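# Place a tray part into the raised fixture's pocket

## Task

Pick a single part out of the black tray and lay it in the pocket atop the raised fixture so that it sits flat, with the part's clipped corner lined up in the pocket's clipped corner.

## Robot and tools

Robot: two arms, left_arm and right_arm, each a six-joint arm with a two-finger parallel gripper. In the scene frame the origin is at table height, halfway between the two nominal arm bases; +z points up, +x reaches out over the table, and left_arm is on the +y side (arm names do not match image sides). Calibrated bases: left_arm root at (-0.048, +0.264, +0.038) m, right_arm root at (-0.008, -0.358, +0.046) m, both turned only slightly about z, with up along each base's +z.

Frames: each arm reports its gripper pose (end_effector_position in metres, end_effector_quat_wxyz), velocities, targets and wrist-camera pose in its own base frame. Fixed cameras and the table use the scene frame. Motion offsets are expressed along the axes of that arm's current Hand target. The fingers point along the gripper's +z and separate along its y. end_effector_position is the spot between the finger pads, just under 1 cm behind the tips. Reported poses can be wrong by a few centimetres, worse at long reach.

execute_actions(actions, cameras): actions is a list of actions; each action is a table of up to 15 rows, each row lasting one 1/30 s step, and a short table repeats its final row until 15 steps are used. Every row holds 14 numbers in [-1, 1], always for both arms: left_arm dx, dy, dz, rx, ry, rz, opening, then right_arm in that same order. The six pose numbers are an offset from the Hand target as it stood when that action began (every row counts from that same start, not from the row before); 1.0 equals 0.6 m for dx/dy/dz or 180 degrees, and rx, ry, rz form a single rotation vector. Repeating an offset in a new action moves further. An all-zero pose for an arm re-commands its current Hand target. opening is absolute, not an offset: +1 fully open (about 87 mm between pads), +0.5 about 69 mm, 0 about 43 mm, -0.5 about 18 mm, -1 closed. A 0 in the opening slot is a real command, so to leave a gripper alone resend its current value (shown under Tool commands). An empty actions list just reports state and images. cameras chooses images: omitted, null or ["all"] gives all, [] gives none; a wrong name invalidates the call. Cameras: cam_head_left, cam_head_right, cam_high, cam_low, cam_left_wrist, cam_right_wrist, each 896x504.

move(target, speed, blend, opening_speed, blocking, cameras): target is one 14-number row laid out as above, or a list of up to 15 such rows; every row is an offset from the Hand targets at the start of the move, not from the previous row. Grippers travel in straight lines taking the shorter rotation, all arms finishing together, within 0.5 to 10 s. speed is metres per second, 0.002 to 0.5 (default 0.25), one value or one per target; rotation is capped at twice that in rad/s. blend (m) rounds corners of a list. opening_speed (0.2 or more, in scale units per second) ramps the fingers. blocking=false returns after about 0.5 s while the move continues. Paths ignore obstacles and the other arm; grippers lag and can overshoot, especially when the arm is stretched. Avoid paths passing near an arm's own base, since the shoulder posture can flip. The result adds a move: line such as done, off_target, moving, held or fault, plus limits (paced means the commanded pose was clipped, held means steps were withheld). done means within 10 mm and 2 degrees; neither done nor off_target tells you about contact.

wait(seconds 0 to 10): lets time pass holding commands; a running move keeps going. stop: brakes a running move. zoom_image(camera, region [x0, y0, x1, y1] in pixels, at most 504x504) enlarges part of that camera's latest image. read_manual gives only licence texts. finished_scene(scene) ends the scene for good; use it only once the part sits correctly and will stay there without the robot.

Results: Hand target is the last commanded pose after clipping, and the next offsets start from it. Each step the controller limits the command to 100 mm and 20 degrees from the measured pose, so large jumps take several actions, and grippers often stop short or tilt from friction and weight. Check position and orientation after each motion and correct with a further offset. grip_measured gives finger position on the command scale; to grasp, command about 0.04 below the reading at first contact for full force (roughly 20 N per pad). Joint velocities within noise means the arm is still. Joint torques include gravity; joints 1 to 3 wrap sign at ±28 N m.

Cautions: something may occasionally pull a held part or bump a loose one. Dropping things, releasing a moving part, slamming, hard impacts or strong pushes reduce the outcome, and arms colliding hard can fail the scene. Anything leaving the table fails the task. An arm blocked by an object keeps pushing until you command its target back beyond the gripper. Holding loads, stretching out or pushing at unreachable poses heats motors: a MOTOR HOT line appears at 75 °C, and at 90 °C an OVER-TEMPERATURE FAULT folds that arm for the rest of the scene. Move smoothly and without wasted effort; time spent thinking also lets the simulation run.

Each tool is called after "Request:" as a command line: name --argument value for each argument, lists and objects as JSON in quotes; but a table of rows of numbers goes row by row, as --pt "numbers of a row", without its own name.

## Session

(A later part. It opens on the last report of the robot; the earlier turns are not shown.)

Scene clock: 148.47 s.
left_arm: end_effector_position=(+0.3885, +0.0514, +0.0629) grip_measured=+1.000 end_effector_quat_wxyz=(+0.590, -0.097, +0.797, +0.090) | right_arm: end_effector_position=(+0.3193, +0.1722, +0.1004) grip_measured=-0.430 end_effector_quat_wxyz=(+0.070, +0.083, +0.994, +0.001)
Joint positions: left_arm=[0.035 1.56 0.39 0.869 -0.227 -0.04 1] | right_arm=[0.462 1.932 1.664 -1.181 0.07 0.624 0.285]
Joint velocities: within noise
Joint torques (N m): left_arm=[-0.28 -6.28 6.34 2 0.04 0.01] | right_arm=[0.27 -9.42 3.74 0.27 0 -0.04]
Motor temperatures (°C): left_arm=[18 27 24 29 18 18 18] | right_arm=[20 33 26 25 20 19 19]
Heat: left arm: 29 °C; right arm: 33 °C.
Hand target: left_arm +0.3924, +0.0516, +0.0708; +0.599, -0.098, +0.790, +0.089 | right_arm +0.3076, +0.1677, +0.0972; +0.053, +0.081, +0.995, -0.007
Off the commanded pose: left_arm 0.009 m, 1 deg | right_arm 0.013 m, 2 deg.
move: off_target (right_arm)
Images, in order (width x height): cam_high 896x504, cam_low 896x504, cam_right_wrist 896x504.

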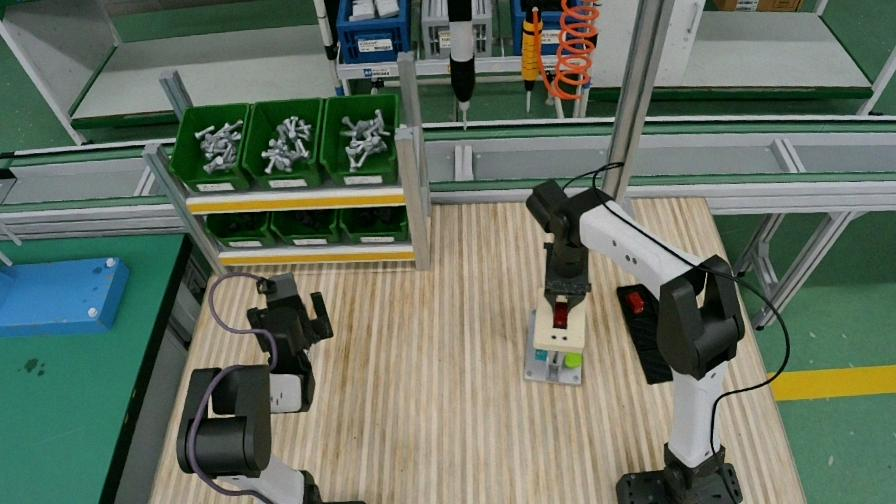

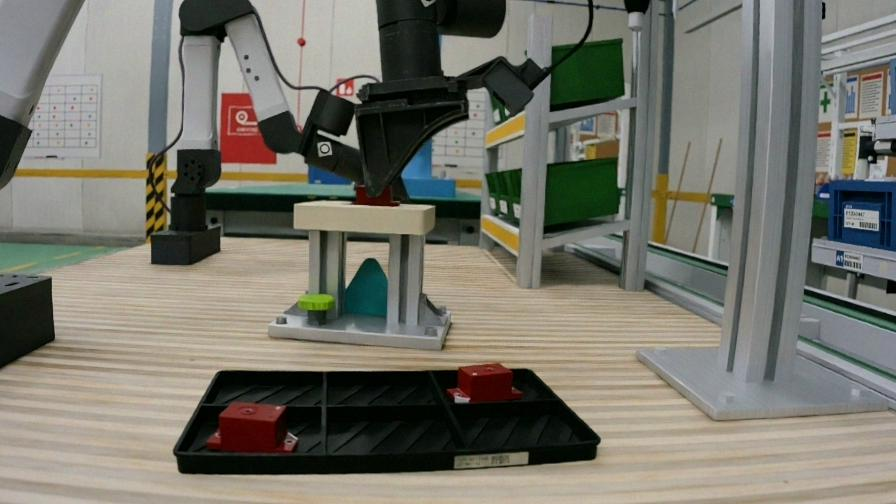

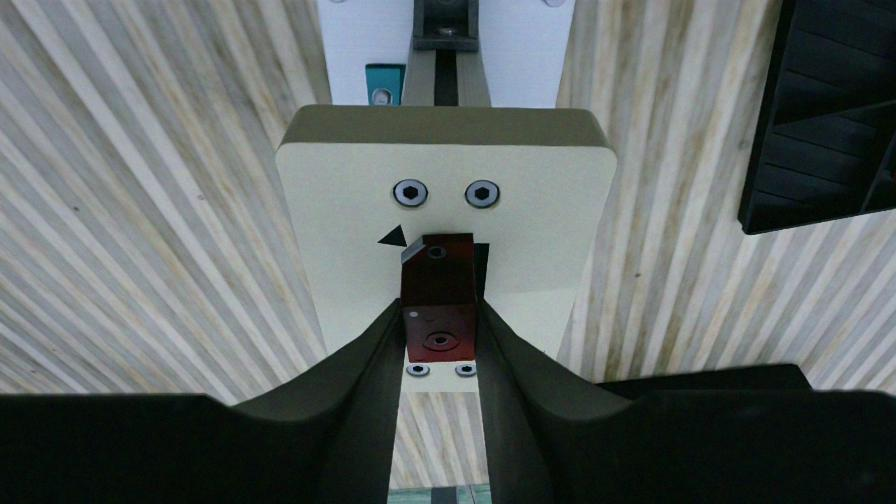

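Lift, reposition, descend.

Request:
move --pt "0 0 0 0 0 0 1 0.003 0 -0.022 0 0.004 0 -0.7" --pt "0 0 0 0 0 0 1 0.003 -0.001 -0.012 0 0.004 0 -0.7" --speed 0.03 --cameras '["cam_right_wrist","cam_low"]'

Request:
zoom_image --camera "cam_right_wrist" --region '[370, 190, 510, 310]'

Request:
zoom_image --camera "cam_low" --region '[330, 140, 430, 220]'

Scene clock: 153.40 s.
left_arm: end_effector_position=(+0.3885, +0.0514, +0.0629) grip_measured=+1.000 end_effector_quat_wxyz=(+0.590, -0.097, +0.797, +0.090) | right_arm: end_effector_position=(+0.3125, +0.1704, +0.1011) grip_measured=-0.430 end_effector_quat_wxyz=(+0.057, +0.083, +0.995, -0.002)
Joint positions: left_arm=[0.035 1.56 0.39 0.869 -0.227 -0.04 1] | right_arm=[0.462 1.932 1.666 -1.209 0.063 0.626 0.285]
Joint velocities: within noise
Joint torques (N m): left_arm=[-0.27 -6.28 6.37 2 0.04 0.01] | right_arm=[0.2 -9.46 5.49 0.14 0 -0.05]
Motor temperatures (°C): left_arm=[18 27 24 29 18 18 18] | right_arm=[20 33 26 25 20 19 19]
Heat: left arm: 29 °C; right arm: 33 °C.
Hand target: left_arm +0.3924, +0.0516, +0.0708; +0.599, -0.098, +0.790, +0.089 | right_arm +0.3050, +0.1676, +0.1041; +0.047, +0.081, +0.996, -0.007
Off the commanded pose: left_arm 0.009 m, 1 deg | right_arm 0.009 m, 1 deg.
move: done
Images, in order (width x height): cam_low 896x504, cam_right_wrist 896x504.

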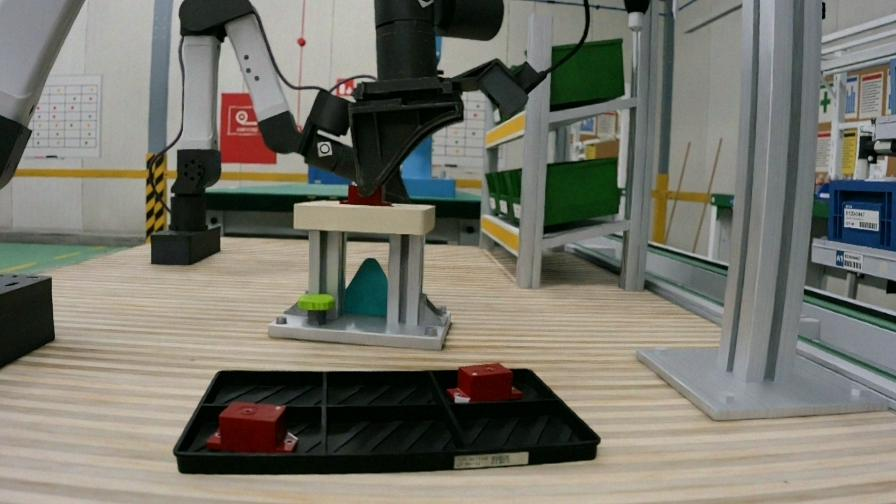

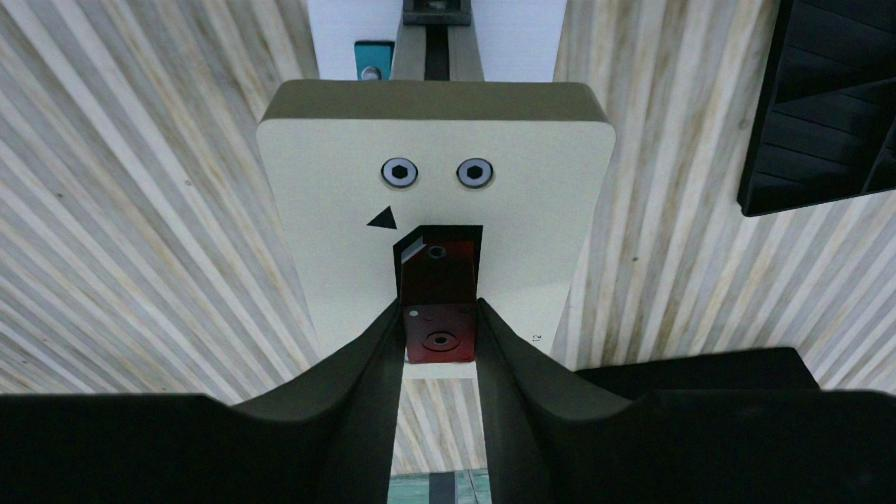

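Scaled by 3.600 from the camera's 896x504 image, which has a finer 1280x720 frame.

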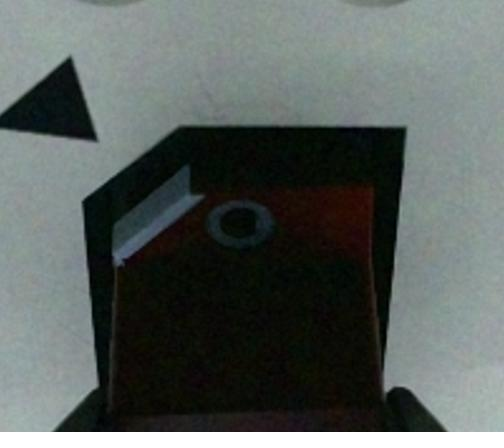

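Scaled by 5.040 from the camera's 896x504 image, which has a finer 1280x720 frame.

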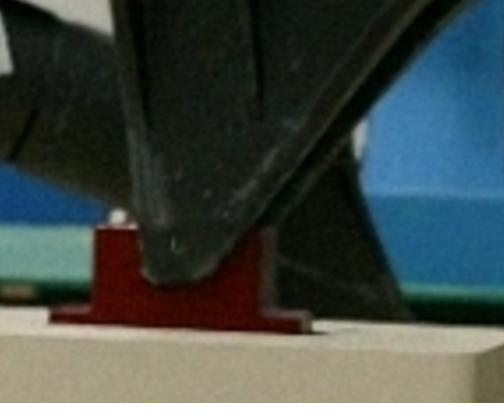

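Request:
move --target '[0,0,0,0,0,0,1,-0.014,0,0.001,0,0,0,-0.7]' --speed 0.02 --cameras '["cam_right_wrist","cam_low"]'

Request:
zoom_image --camera "cam_right_wrist" --region '[370, 190, 510, 310]'

Request:
zoom_image --camera "cam_low" --region '[330, 140, 430, 220]'

Scene clock: 158.63 s.
left_arm: end_effector_position=(+0.3885, +0.0514, +0.0629) grip_measured=+1.000 end_effector_quat_wxyz=(+0.590, -0.097, +0.797, +0.090) | right_arm: end_effector_position=(+0.3132, +0.1697, +0.1008) grip_measured=-0.430 end_effector_quat_wxyz=(+0.053, +0.084, +0.995, -0.003)
Joint positions: left_arm=[0.035 1.56 0.39 0.869 -0.227 -0.04 1] | right_arm=[0.458 1.94 1.675 -1.217 0.06 0.624 0.285]
Joint velocities: within noise
Joint torques (N m): left_arm=[-0.28 -6.28 6.35 2 0.03 0.01] | right_arm=[-0.69 -7.82 7.6 0.12 0.02 -0.15]
Motor temperatures (°C): left_arm=[18 27 24 29 18 18 18] | right_arm=[20 33 26 25 20 19 19]
Heat: left arm: 29 °C; right arm: 33 °C.
Hand target: left_arm +0.3924, +0.0516, +0.0708; +0.599, -0.098, +0.790, +0.089 | right_arm +0.3134, +0.1661, +0.1043; +0.047, +0.082, +0.996, -0.007
Off the commanded pose: left_arm 0.009 m, 1 deg | right_arm 0.005 m, 1 deg.
move: done
Images, in order (width x height): cam_low 896x504, cam_right_wrist 896x504.

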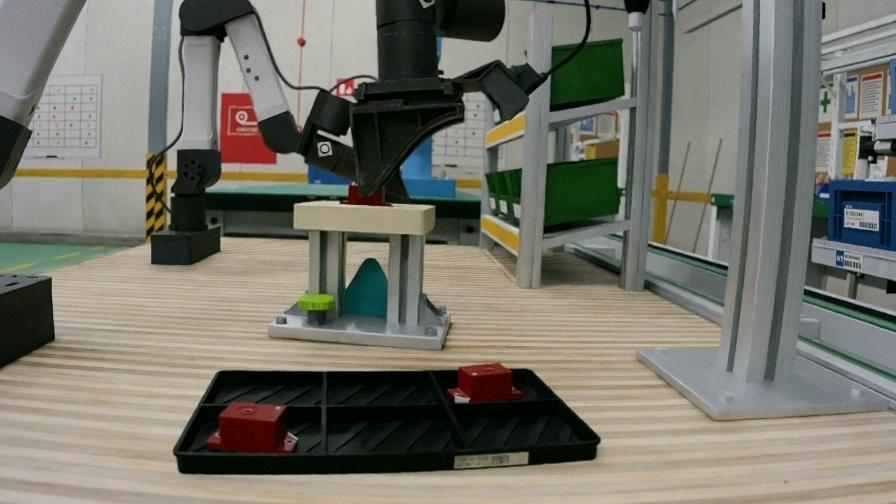

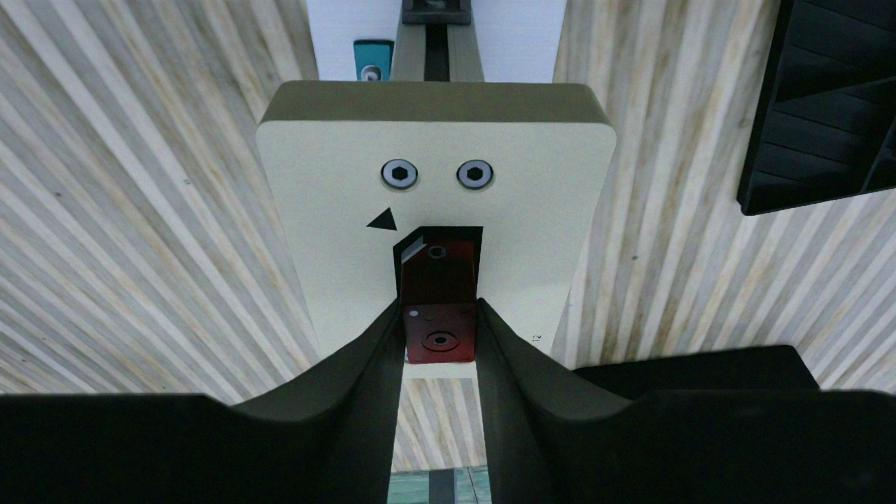

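Scaled by 3.600 from the camera's 896x504 image, which has a finer 1280x720 frame.

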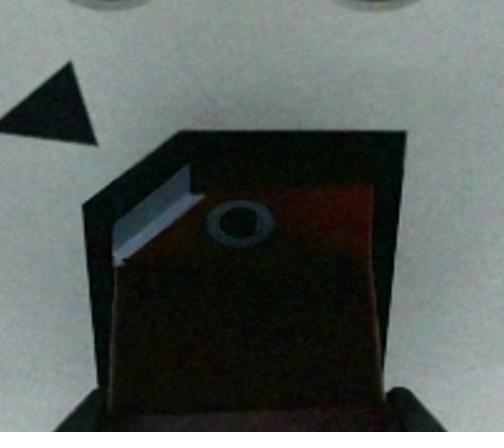

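Scaled by 5.040 from the camera's 896x504 image, which has a finer 1280x720 frame.

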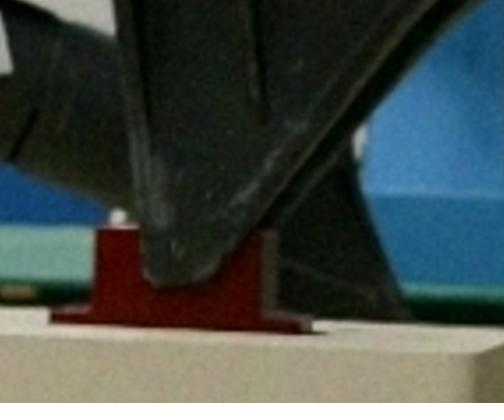

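Request:
move --target '[0,0,0,0,0,0,1,-0.01,0.001,0.002,0,0,0,-0.7]' --speed 0.02 --cameras '["cam_right_wrist","cam_low"]'

Request:
zoom_image --camera "cam_right_wrist" --region '[370, 190, 510, 310]'

Request:
zoom_image --camera "cam_low" --region '[330, 140, 430, 220]'

Scene clock: 162.43 s.
left_arm: end_effector_position=(+0.3885, +0.0514, +0.0629) grip_measured=+1.000 end_effector_quat_wxyz=(+0.590, -0.097, +0.797, +0.090) | right_arm: end_effector_position=(+0.3143, +0.1698, +0.1001) grip_measured=-0.430 end_effector_quat_wxyz=(+0.044, +0.082, +0.996, -0.003)
Joint positions: left_arm=[0.035 1.56 0.39 0.869 -0.227 -0.04 1] | right_arm=[0.453 1.961 1.7 -1.237 0.05 0.616 0.285]
Joint velocities: within noise
Joint torques (N m): left_arm=[-0.28 -6.28 6.35 2 0.04 0.01] | right_arm=[-0.91 -7.97 7.73 0.23 0.11 -0.16]
Motor temperatures (°C): left_arm=[18 27 24 29 18 18 18] | right_arm=[20 32 26 25 20 19 19]
Heat: left arm: 29 °C; right arm: 32 °C.
Hand target: left_arm +0.3924, +0.0516, +0.0708; +0.599, -0.098, +0.790, +0.089 | right_arm +0.3194, +0.1658, +0.1037; +0.047, +0.082, +0.996, -0.007
Off the commanded pose: left_arm 0.009 m, 1 deg | right_arm 0.007 m, 1 deg.
move: done
Images, in order (width x height): cam_low 896x504, cam_right_wrist 896x504.

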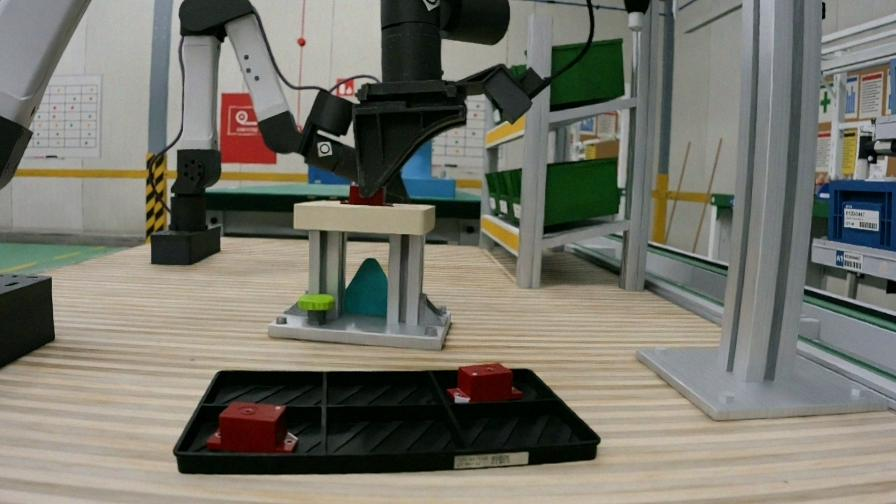

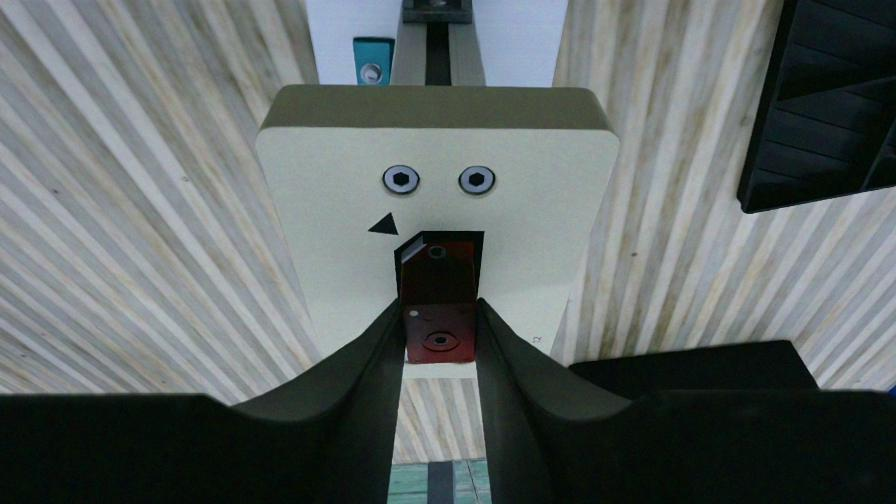

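Scaled by 3.600 from the camera's 896x504 image, which has a finer 1280x720 frame.

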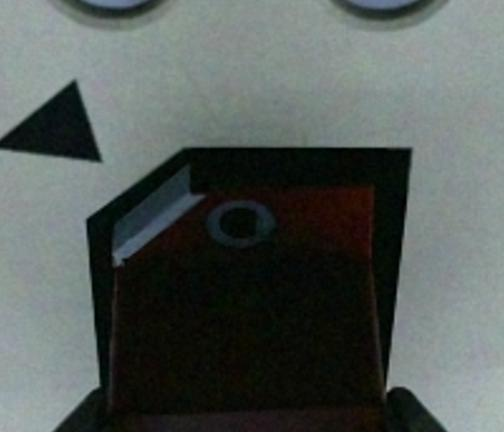

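Scaled by 5.040 from the camera's 896x504 image, which has a finer 1280x720 frame.

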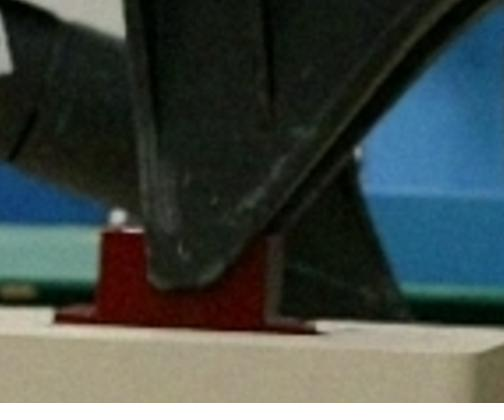

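Request:
move --target '[0,0,0,0,0,0,1,-0.005,-0.001,0.003,0,-0.004,0,-0.7]' --speed 0.02 --cameras '["cam_right_wrist","cam_low"]'

Request:
zoom_image --camera "cam_right_wrist" --region '[370, 190, 510, 310]'

Request:
zoom_image --camera "cam_low" --region '[330, 140, 430, 220]'

Scene clock: 168.13 s.
left_arm: end_effector_position=(+0.3885, +0.0514, +0.0629) grip_measured=+1.000 end_effector_quat_wxyz=(+0.590, -0.097, +0.797, +0.090) | right_arm: end_effector_position=(+0.3144, +0.1697, +0.1000) grip_measured=-0.430 end_effector_quat_wxyz=(+0.044, +0.082, +0.996, -0.003)
Joint positions: left_arm=[0.035 1.56 0.39 0.869 -0.227 -0.04 1] | right_arm=[0.452 1.962 1.7 -1.237 0.049 0.614 0.285]
Joint velocities: within noise
Joint torques (N m): left_arm=[-0.27 -6.27 6.35 2 0.04 0.01] | right_arm=[-1.07 -8.09 7.23 0.4 0.2 -0.17]
Motor temperatures (°C): left_arm=[18 27 24 29 18 18 18] | right_arm=[20 32 26 25 20 19 19]
Heat: left arm: 29 °C; right arm: 32 °C.
Hand target: left_arm +0.3924, +0.0516, +0.0708; +0.599, -0.098, +0.790, +0.089 | right_arm +0.3225, +0.1646, +0.1021; +0.053, +0.082, +0.995, -0.007
Off the commanded pose: left_arm 0.009 m, 1 deg | right_arm 0.010 m, 1 deg.
move: done
Images, in order (width x height): cam_low 896x504, cam_right_wrist 896x504.

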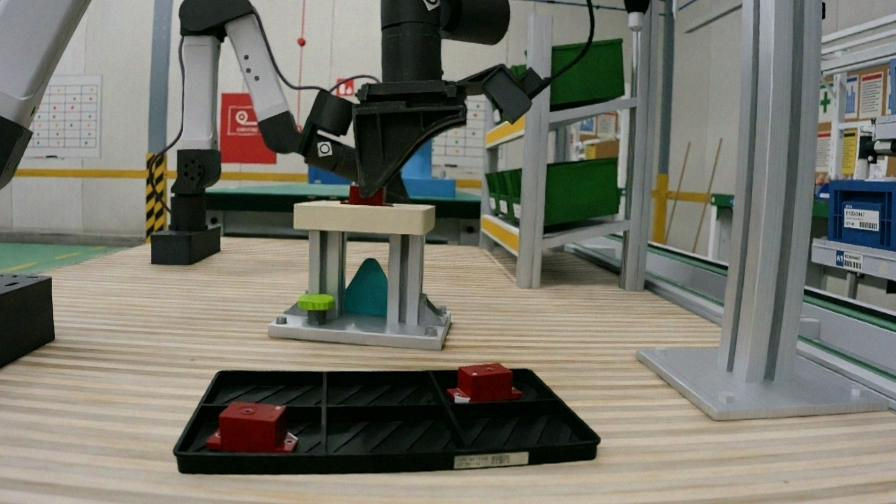

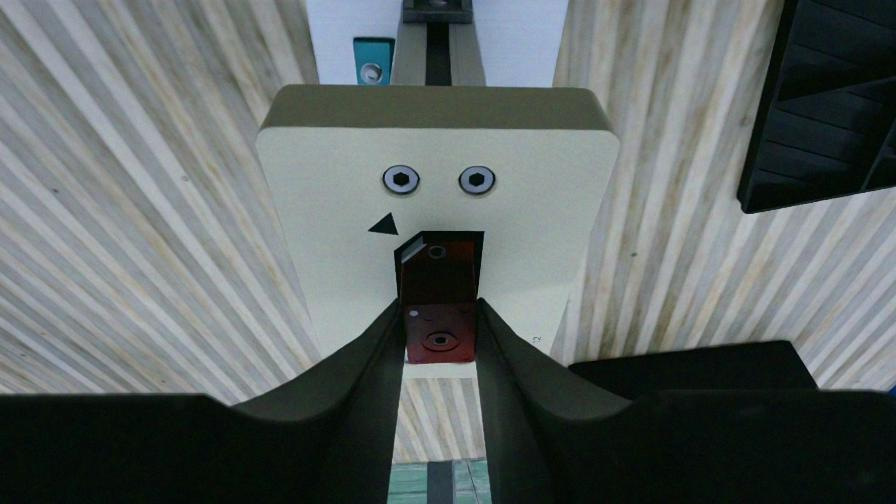

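Scaled by 3.600 from the camera's 896x504 image, which has a finer 1280x720 frame.

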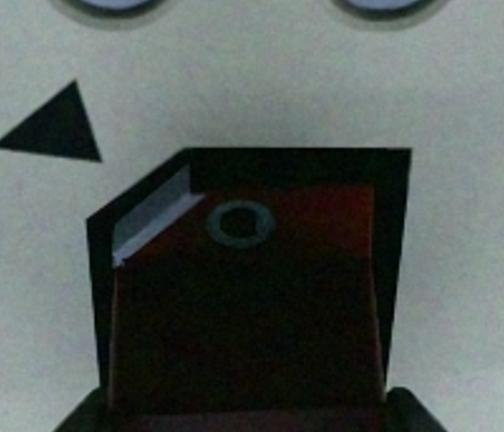

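Scaled by 5.040 from the camera's 896x504 image, which has a finer 1280x720 frame.

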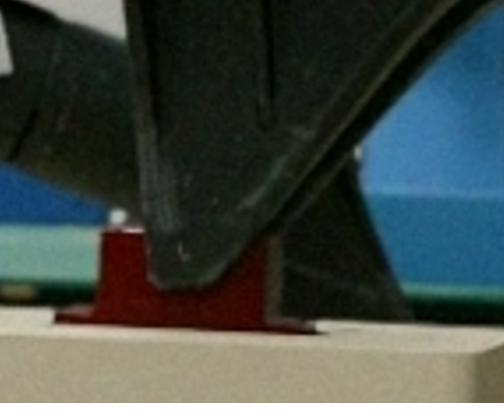

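Request:
move --target '[0,0,0,0,0,0,1,-0.006,-0.001,0.002,0,-0.002,0,-0.7]' --speed 0.02 --cameras '["cam_right_wrist","cam_low"]'

Request:
zoom_image --camera "cam_right_wrist" --region '[370, 190, 510, 310]'

Request:
zoom_image --camera "cam_low" --region '[330, 140, 430, 220]'

Scene clock: 174.63 s.
left_arm: end_effector_position=(+0.3885, +0.0514, +0.0629) grip_measured=+1.000 end_effector_quat_wxyz=(+0.590, -0.097, +0.797, +0.090) | right_arm: end_effector_position=(+0.3149, +0.1693, +0.0998) grip_measured=-0.430 end_effector_quat_wxyz=(+0.043, +0.082, +0.996, +0.000)
Joint positions: left_arm=[0.035 1.56 0.39 0.869 -0.227 -0.04 1] | right_arm=[0.448 1.962 1.7 -1.236 0.044 0.611 0.285]
Joint velocities: within noise
Joint torques (N m): left_arm=[-0.27 -6.28 6.35 2 0.04 0.01] | right_arm=[-1.21 -7.71 7.61 0.45 0.27 -0.18]
Motor temperatures (°C): left_arm=[18 27 24 30 18 18 18] | right_arm=[20 32 26 25 20 19 19]
Heat: left arm: 30 °C; right arm: 32 °C.
Hand target: left_arm +0.3924, +0.0516, +0.0708; +0.599, -0.098, +0.790, +0.089 | right_arm +0.3259, +0.1634, +0.1014; +0.056, +0.082, +0.995, -0.008
Off the commanded pose: left_arm 0.009 m, 1 deg | right_arm 0.013 m, 2 deg.
move: off_target (right_arm)
Images, in order (width x height): cam_low 896x504, cam_right_wrist 896x504.

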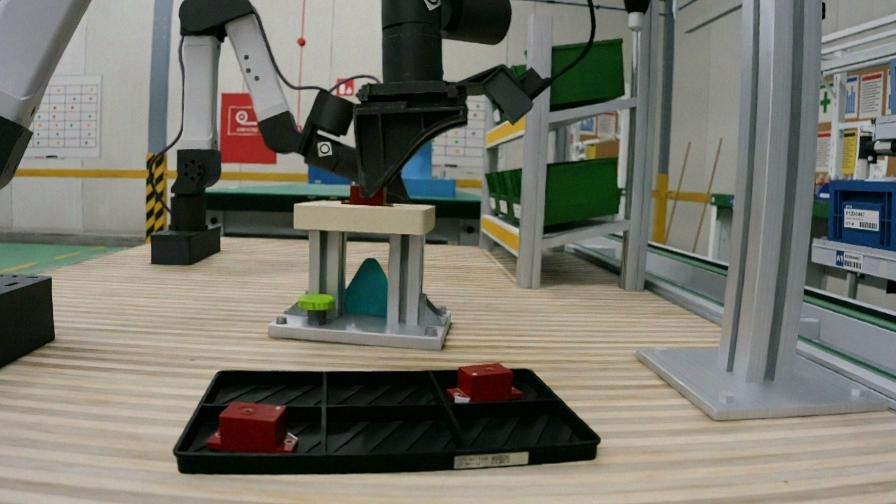

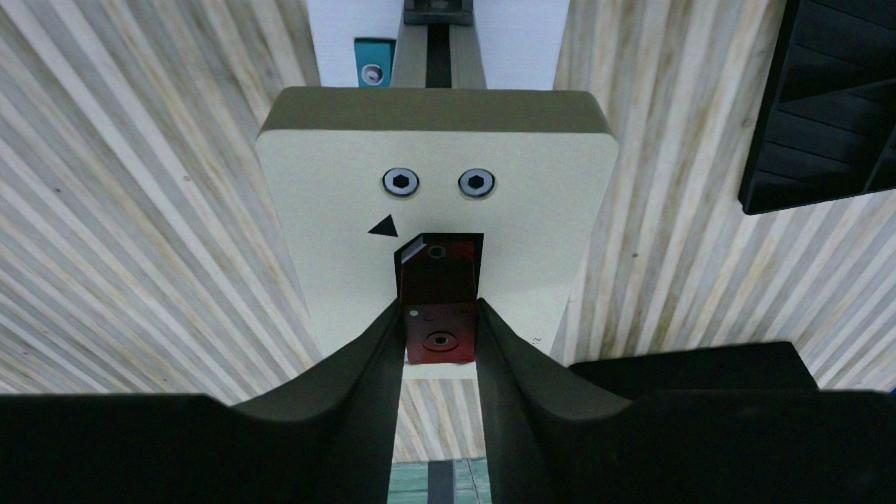

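Scaled by 3.600 from the camera's 896x504 image, which has a finer 1280x720 frame.

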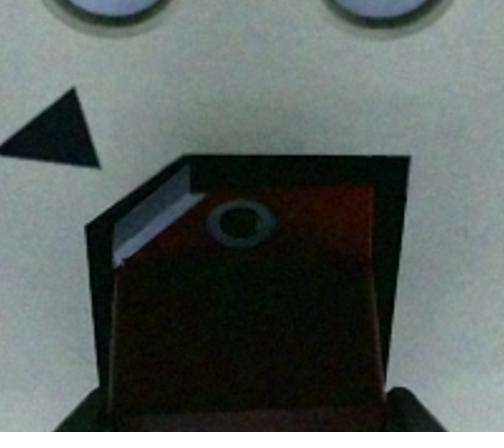

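Scaled by 5.040 from the camera's 896x504 image, which has a finer 1280x720 frame.

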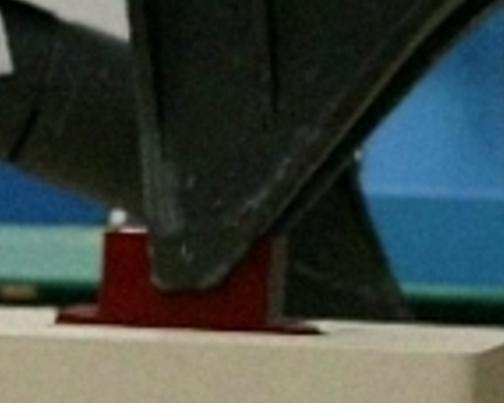

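Request:
move --target '[0,0,0,0,0,0,1,-0.004,0.001,0.002,0,-0.006,0,-0.7]' --speed 0.02 --cameras '["cam_right_wrist","cam_low"]'

Request:
zoom_image --camera "cam_right_wrist" --region '[370, 190, 510, 310]'

Request:
zoom_image --camera "cam_low" --region '[330, 140, 430, 220]'

Scene clock: 179.13 s.
left_arm: end_effector_position=(+0.3885, +0.0514, +0.0629) grip_measured=+1.000 end_effector_quat_wxyz=(+0.590, -0.097, +0.797, +0.090) | right_arm: end_effector_position=(+0.3159, +0.1697, +0.0997) grip_measured=-0.430 end_effector_quat_wxyz=(+0.044, +0.082, +0.996, +0.001)
Joint positions: left_arm=[0.035 1.56 0.39 0.869 -0.227 -0.04 1] | right_arm=[0.448 1.962 1.7 -1.231 0.044 0.61 0.285]
Joint velocities: within noise
Joint torques (N m): left_arm=[-0.27 -6.28 6.35 2 0.04 0.01] | right_arm=[-0.96 -8.24 6.83 0.61 0.39 -0.16]
Motor temperatures (°C): left_arm=[18 27 24 30 18 18 18] | right_arm=[20 32 27 25 20 19 19]
Heat: left arm: 30 °C; right arm: 32 °C.
Hand target: left_arm +0.3924, +0.0516, +0.0708; +0.599, -0.098, +0.790, +0.089 | right_arm +0.3286, +0.1636, +0.1005; +0.066, +0.081, +0.994, -0.008
Off the commanded pose: left_arm 0.009 m, 1 deg | right_arm 0.014 m, 3 deg.
move: off_target (right_arm)
Images, in order (width x height): cam_low 896x504, cam_right_wrist 896x504.

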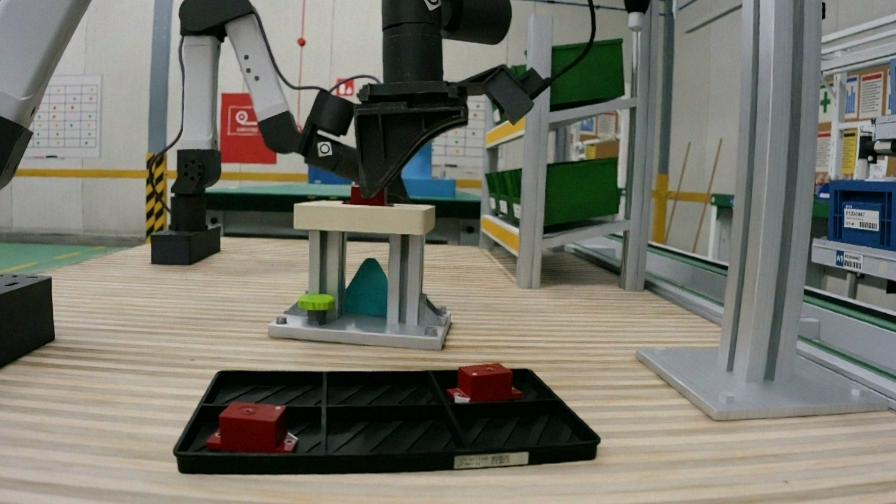

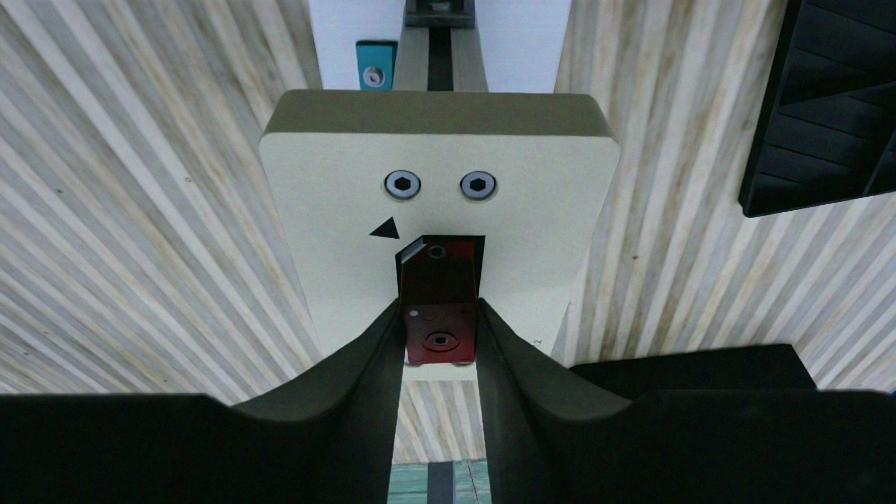

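Scaled by 3.600 from the camera's 896x504 image, which has a finer 1280x720 frame.

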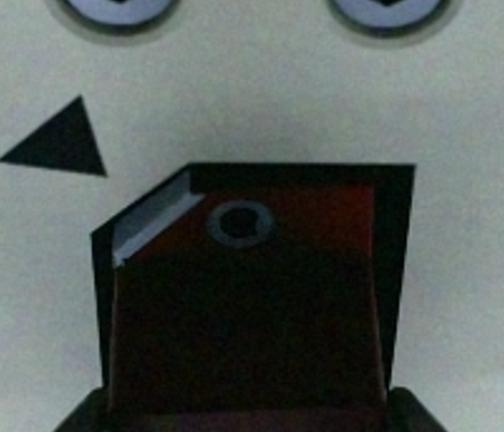

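Scaled by 5.040 from the camera's 896x504 image, which has a finer 1280x720 frame.

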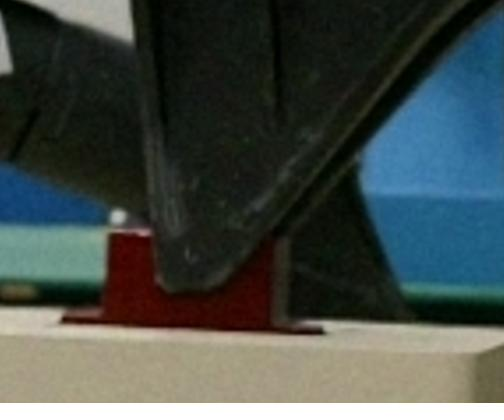

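Request:
move --target '[0,0,0,0,0,0,1,-0.003,-0.003,0.003,0,-0.005,0,-0.7]' --speed 0.02 --cameras '["cam_right_wrist","cam_low"]'

Request:
zoom_image --camera "cam_right_wrist" --region '[370, 190, 510, 310]'

Request:
zoom_image --camera "cam_low" --region '[330, 140, 430, 220]'

Scene clock: 184.83 s.
left_arm: end_effector_position=(+0.3885, +0.0514, +0.0629) grip_measured=+1.000 end_effector_quat_wxyz=(+0.590, -0.097, +0.797, +0.090) | right_arm: end_effector_position=(+0.3161, +0.1697, +0.0997) grip_measured=-0.430 end_effector_quat_wxyz=(+0.045, +0.081, +0.996, +0.001)
Joint positions: left_arm=[0.035 1.56 0.39 0.869 -0.227 -0.04 1] | right_arm=[0.448 1.962 1.7 -1.23 0.044 0.608 0.285]
Joint velocities: within noise
Joint torques (N m): left_arm=[-0.27 -6.28 6.34 2 0.04 0.01] | right_arm=[-1.21 -9.1 5.45 0.81 0.48 -0.18]
Motor temperatures (°C): left_arm=[18 27 24 30 18 18 18] | right_arm=[20 31 27 25 20 19 19]
Heat: left arm: 30 °C; right arm: 31 °C.
Hand target: left_arm +0.3924, +0.0516, +0.0708; +0.599, -0.098, +0.790, +0.089 | right_arm +0.3302, +0.1615, +0.0989; +0.074, +0.081, +0.994, -0.009
Off the commanded pose: left_arm 0.009 m, 1 deg | right_arm 0.016 m, 3 deg.
move: off_target (right_arm)
Images, in order (width x height): cam_low 896x504, cam_right_wrist 896x504.

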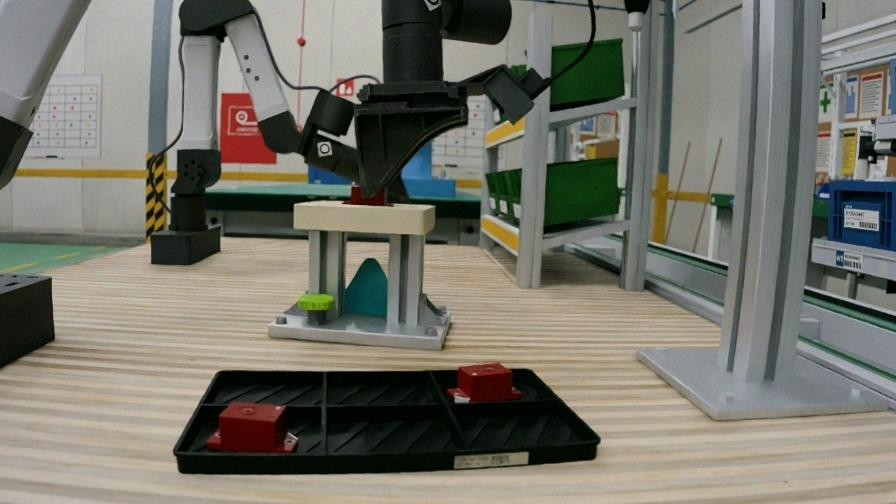

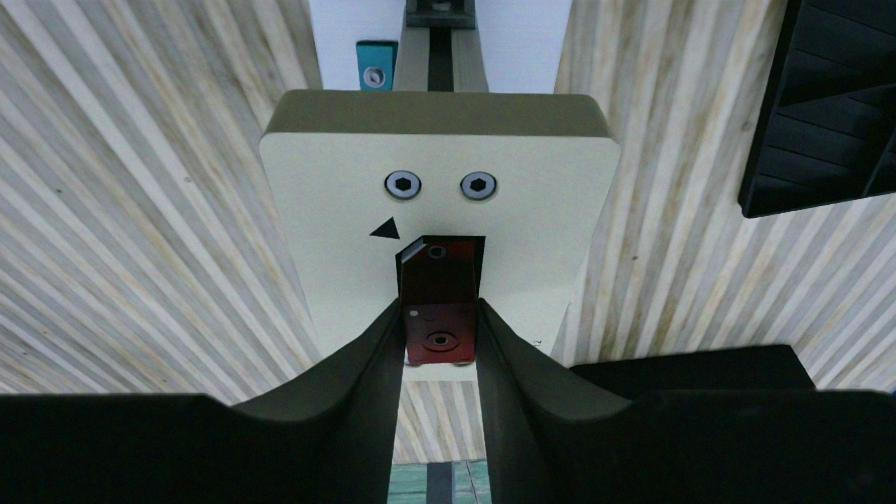

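Scaled by 3.600 from the camera's 896x504 image, which has a finer 1280x720 frame.

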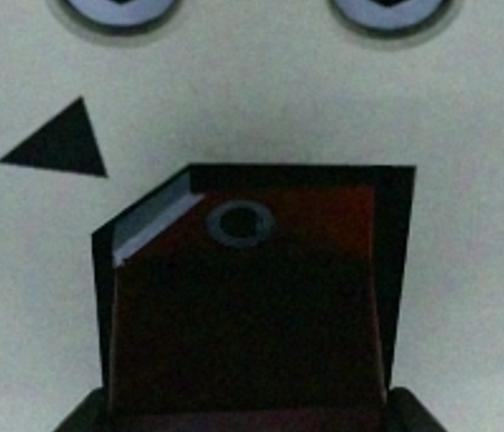

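Scaled by 5.040 from the camera's 896x504 image, which has a finer 1280x720 frame.

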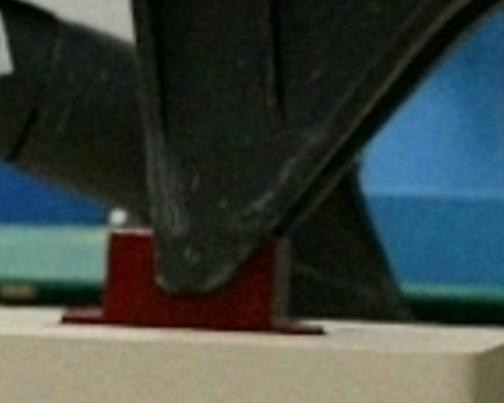

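Request:
move --pt "0 0 0 0 0 0 1 -0.002 -0.006 -0.006 0 -0.003 0 -0.7" --pt "0 0 0 0 0 0 1 -0.003 -0.006 0.003 0 -0.003 0 -0.7" --speed 0.02 --cameras '["cam_right_wrist","cam_low"]'

Request:
zoom_image --camera "cam_right_wrist" --region '[370, 190, 510, 310]'

Request:
zoom_image --camera "cam_low" --region '[330, 140, 430, 220]'

Scene clock: 192.70 s.
left_arm: end_effector_position=(+0.3885, +0.0514, +0.0629) grip_measured=+1.000 end_effector_quat_wxyz=(+0.590, -0.097, +0.797, +0.090) | right_arm: end_effector_position=(+0.3163, +0.1695, +0.0991) grip_measured=-0.430 end_effector_quat_wxyz=(+0.045, +0.079, +0.996, +0.001)
Joint positions: left_arm=[0.035 1.56 0.39 0.869 -0.227 -0.04 1] | right_arm=[0.448 1.962 1.698 -1.228 0.044 0.604 0.285]
Joint velocities: within noise
Joint torques (N m): left_arm=[-0.25 -6.28 6.35 2 0.04 0.01] | right_arm=[-1.89 -9.87 4.34 0.95 0.53 -0.22]
Motor temperatures (°C): left_arm=[18 27 24 30 18 18 18] | right_arm=[21 32 26 25 20 19 19]
Heat: left arm: 30 °C; right arm: 32 °C.
Hand target: left_arm +0.3924, +0.0516, +0.0708; +0.599, -0.098, +0.790, +0.089 | right_arm +0.3317, +0.1576, +0.0974; +0.078, +0.081, +0.994, -0.009
Off the commanded pose: left_arm 0.009 m, 1 deg | right_arm 0.020 m, 4 deg.
move: off_target (right_arm)
Images, in order (width x height): cam_low 896x504, cam_right_wrist 896x504.

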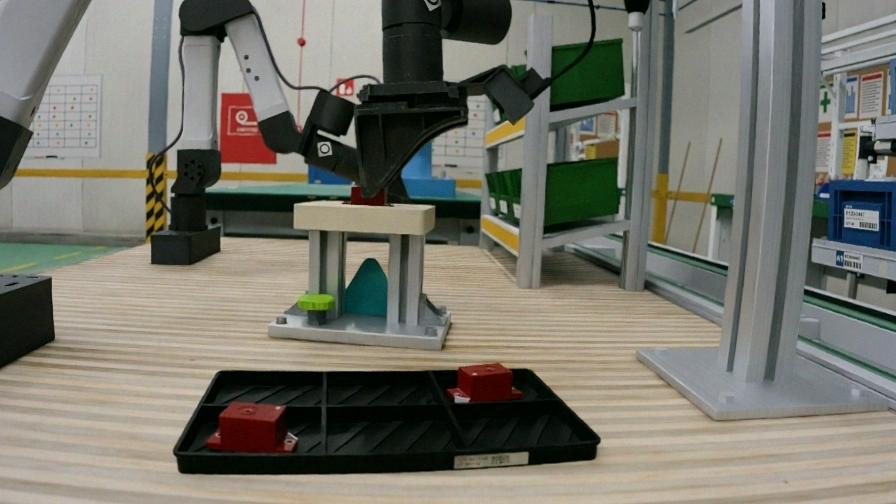

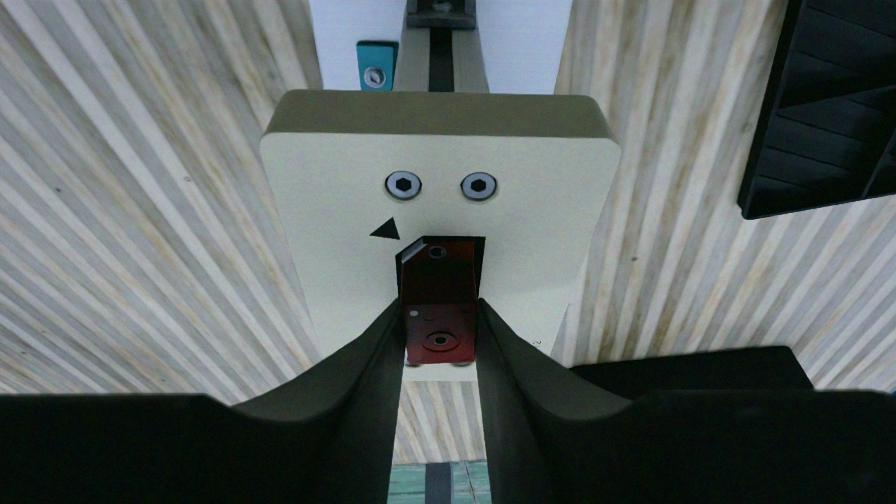

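Scaled by 3.600 from the camera's 896x504 image, which has a finer 1280x720 frame.

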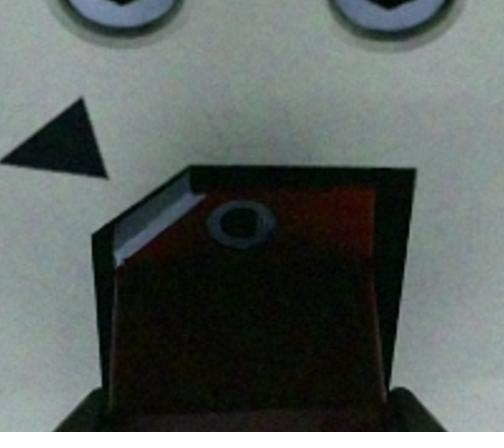

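Scaled by 5.040 from the camera's 896x504 image, which has a finer 1280x720 frame.

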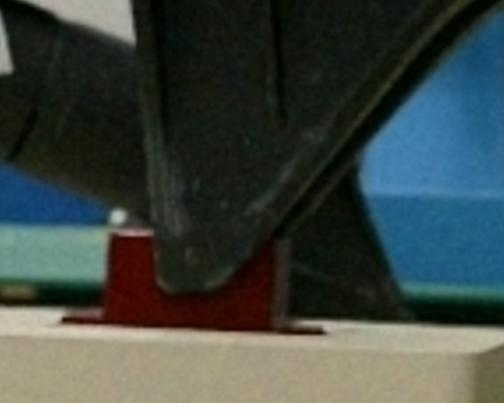

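Request:
move --pt "0 0 0 0 0 0 1 0 0.005 -0.022 0 0 0 -0.7" --speed 0.03 --cameras '["cam_right_wrist","cam_low"]'

Request:
zoom_image --camera "cam_right_wrist" --region '[370, 190, 510, 310]'

Request:
zoom_image --camera "cam_low" --region '[330, 140, 430, 220]'

Scene clock: 198.53 s.
left_arm: end_effector_position=(+0.3885, +0.0514, +0.0629) grip_measured=+1.000 end_effector_quat_wxyz=(+0.590, -0.097, +0.797, +0.090) | right_arm: end_effector_position=(+0.3161, +0.1695, +0.0996) grip_measured=-0.430 end_effector_quat_wxyz=(+0.045, +0.079, +0.996, +0.001)
Joint positions: left_arm=[0.035 1.56 0.39 0.869 -0.227 -0.04 1] | right_arm=[0.448 1.962 1.7 -1.23 0.044 0.604 0.285]
Joint velocities: within noise
Joint torques (N m): left_arm=[-0.25 -6.3 6.35 2 0.04 0.01] | right_arm=[-1.02 -10.15 7.75 0.48 0.53 -0.13]
Motor temperatures (°C): left_arm=[18 27 24 30 18 18 18] | right_arm=[21 32 26 25 20 19 19]
Heat: left arm: 30 °C; right arm: 32 °C.
Hand target: left_arm +0.3924, +0.0516, +0.0708; +0.599, -0.098, +0.790, +0.089 | right_arm +0.3302, +0.1611, +0.1105; +0.078, +0.081, +0.994, -0.009
Off the commanded pose: left_arm 0.009 m, 1 deg | right_arm 0.020 m, 4 deg.
move: off_target (right_arm)
Images, in order (width x height): cam_low 896x504, cam_right_wrist 896x504.

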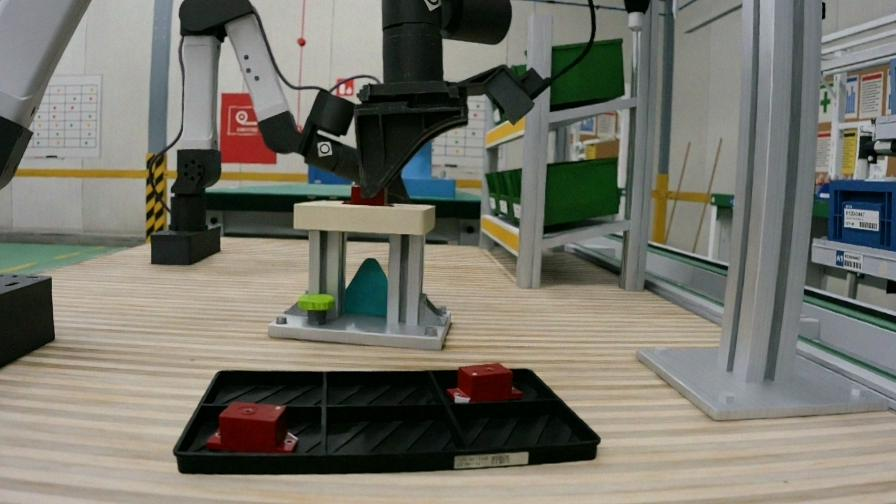

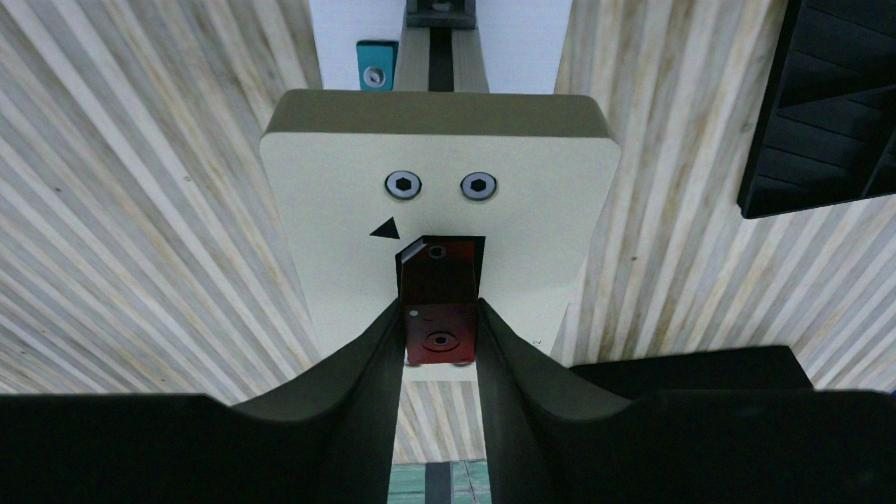

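Scaled by 3.600 from the camera's 896x504 image, which has a finer 1280x720 frame.

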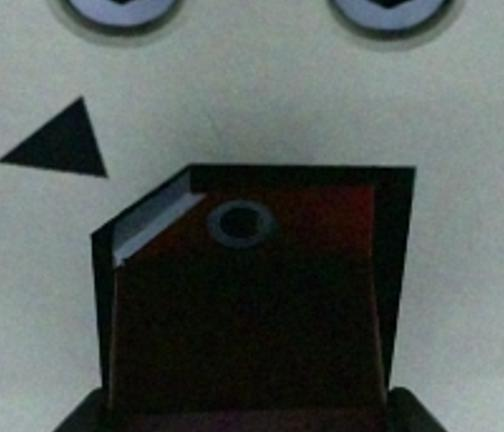

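Scaled by 5.040 from the camera's 896x504 image, which has a finer 1280x720 frame.

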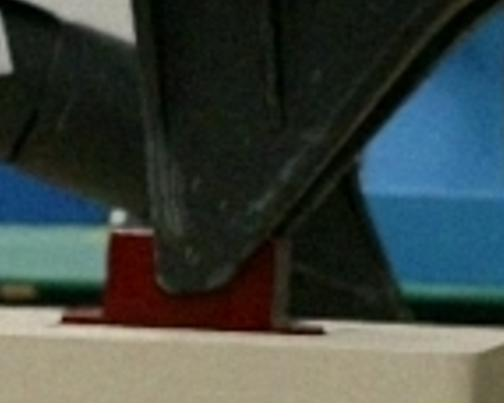

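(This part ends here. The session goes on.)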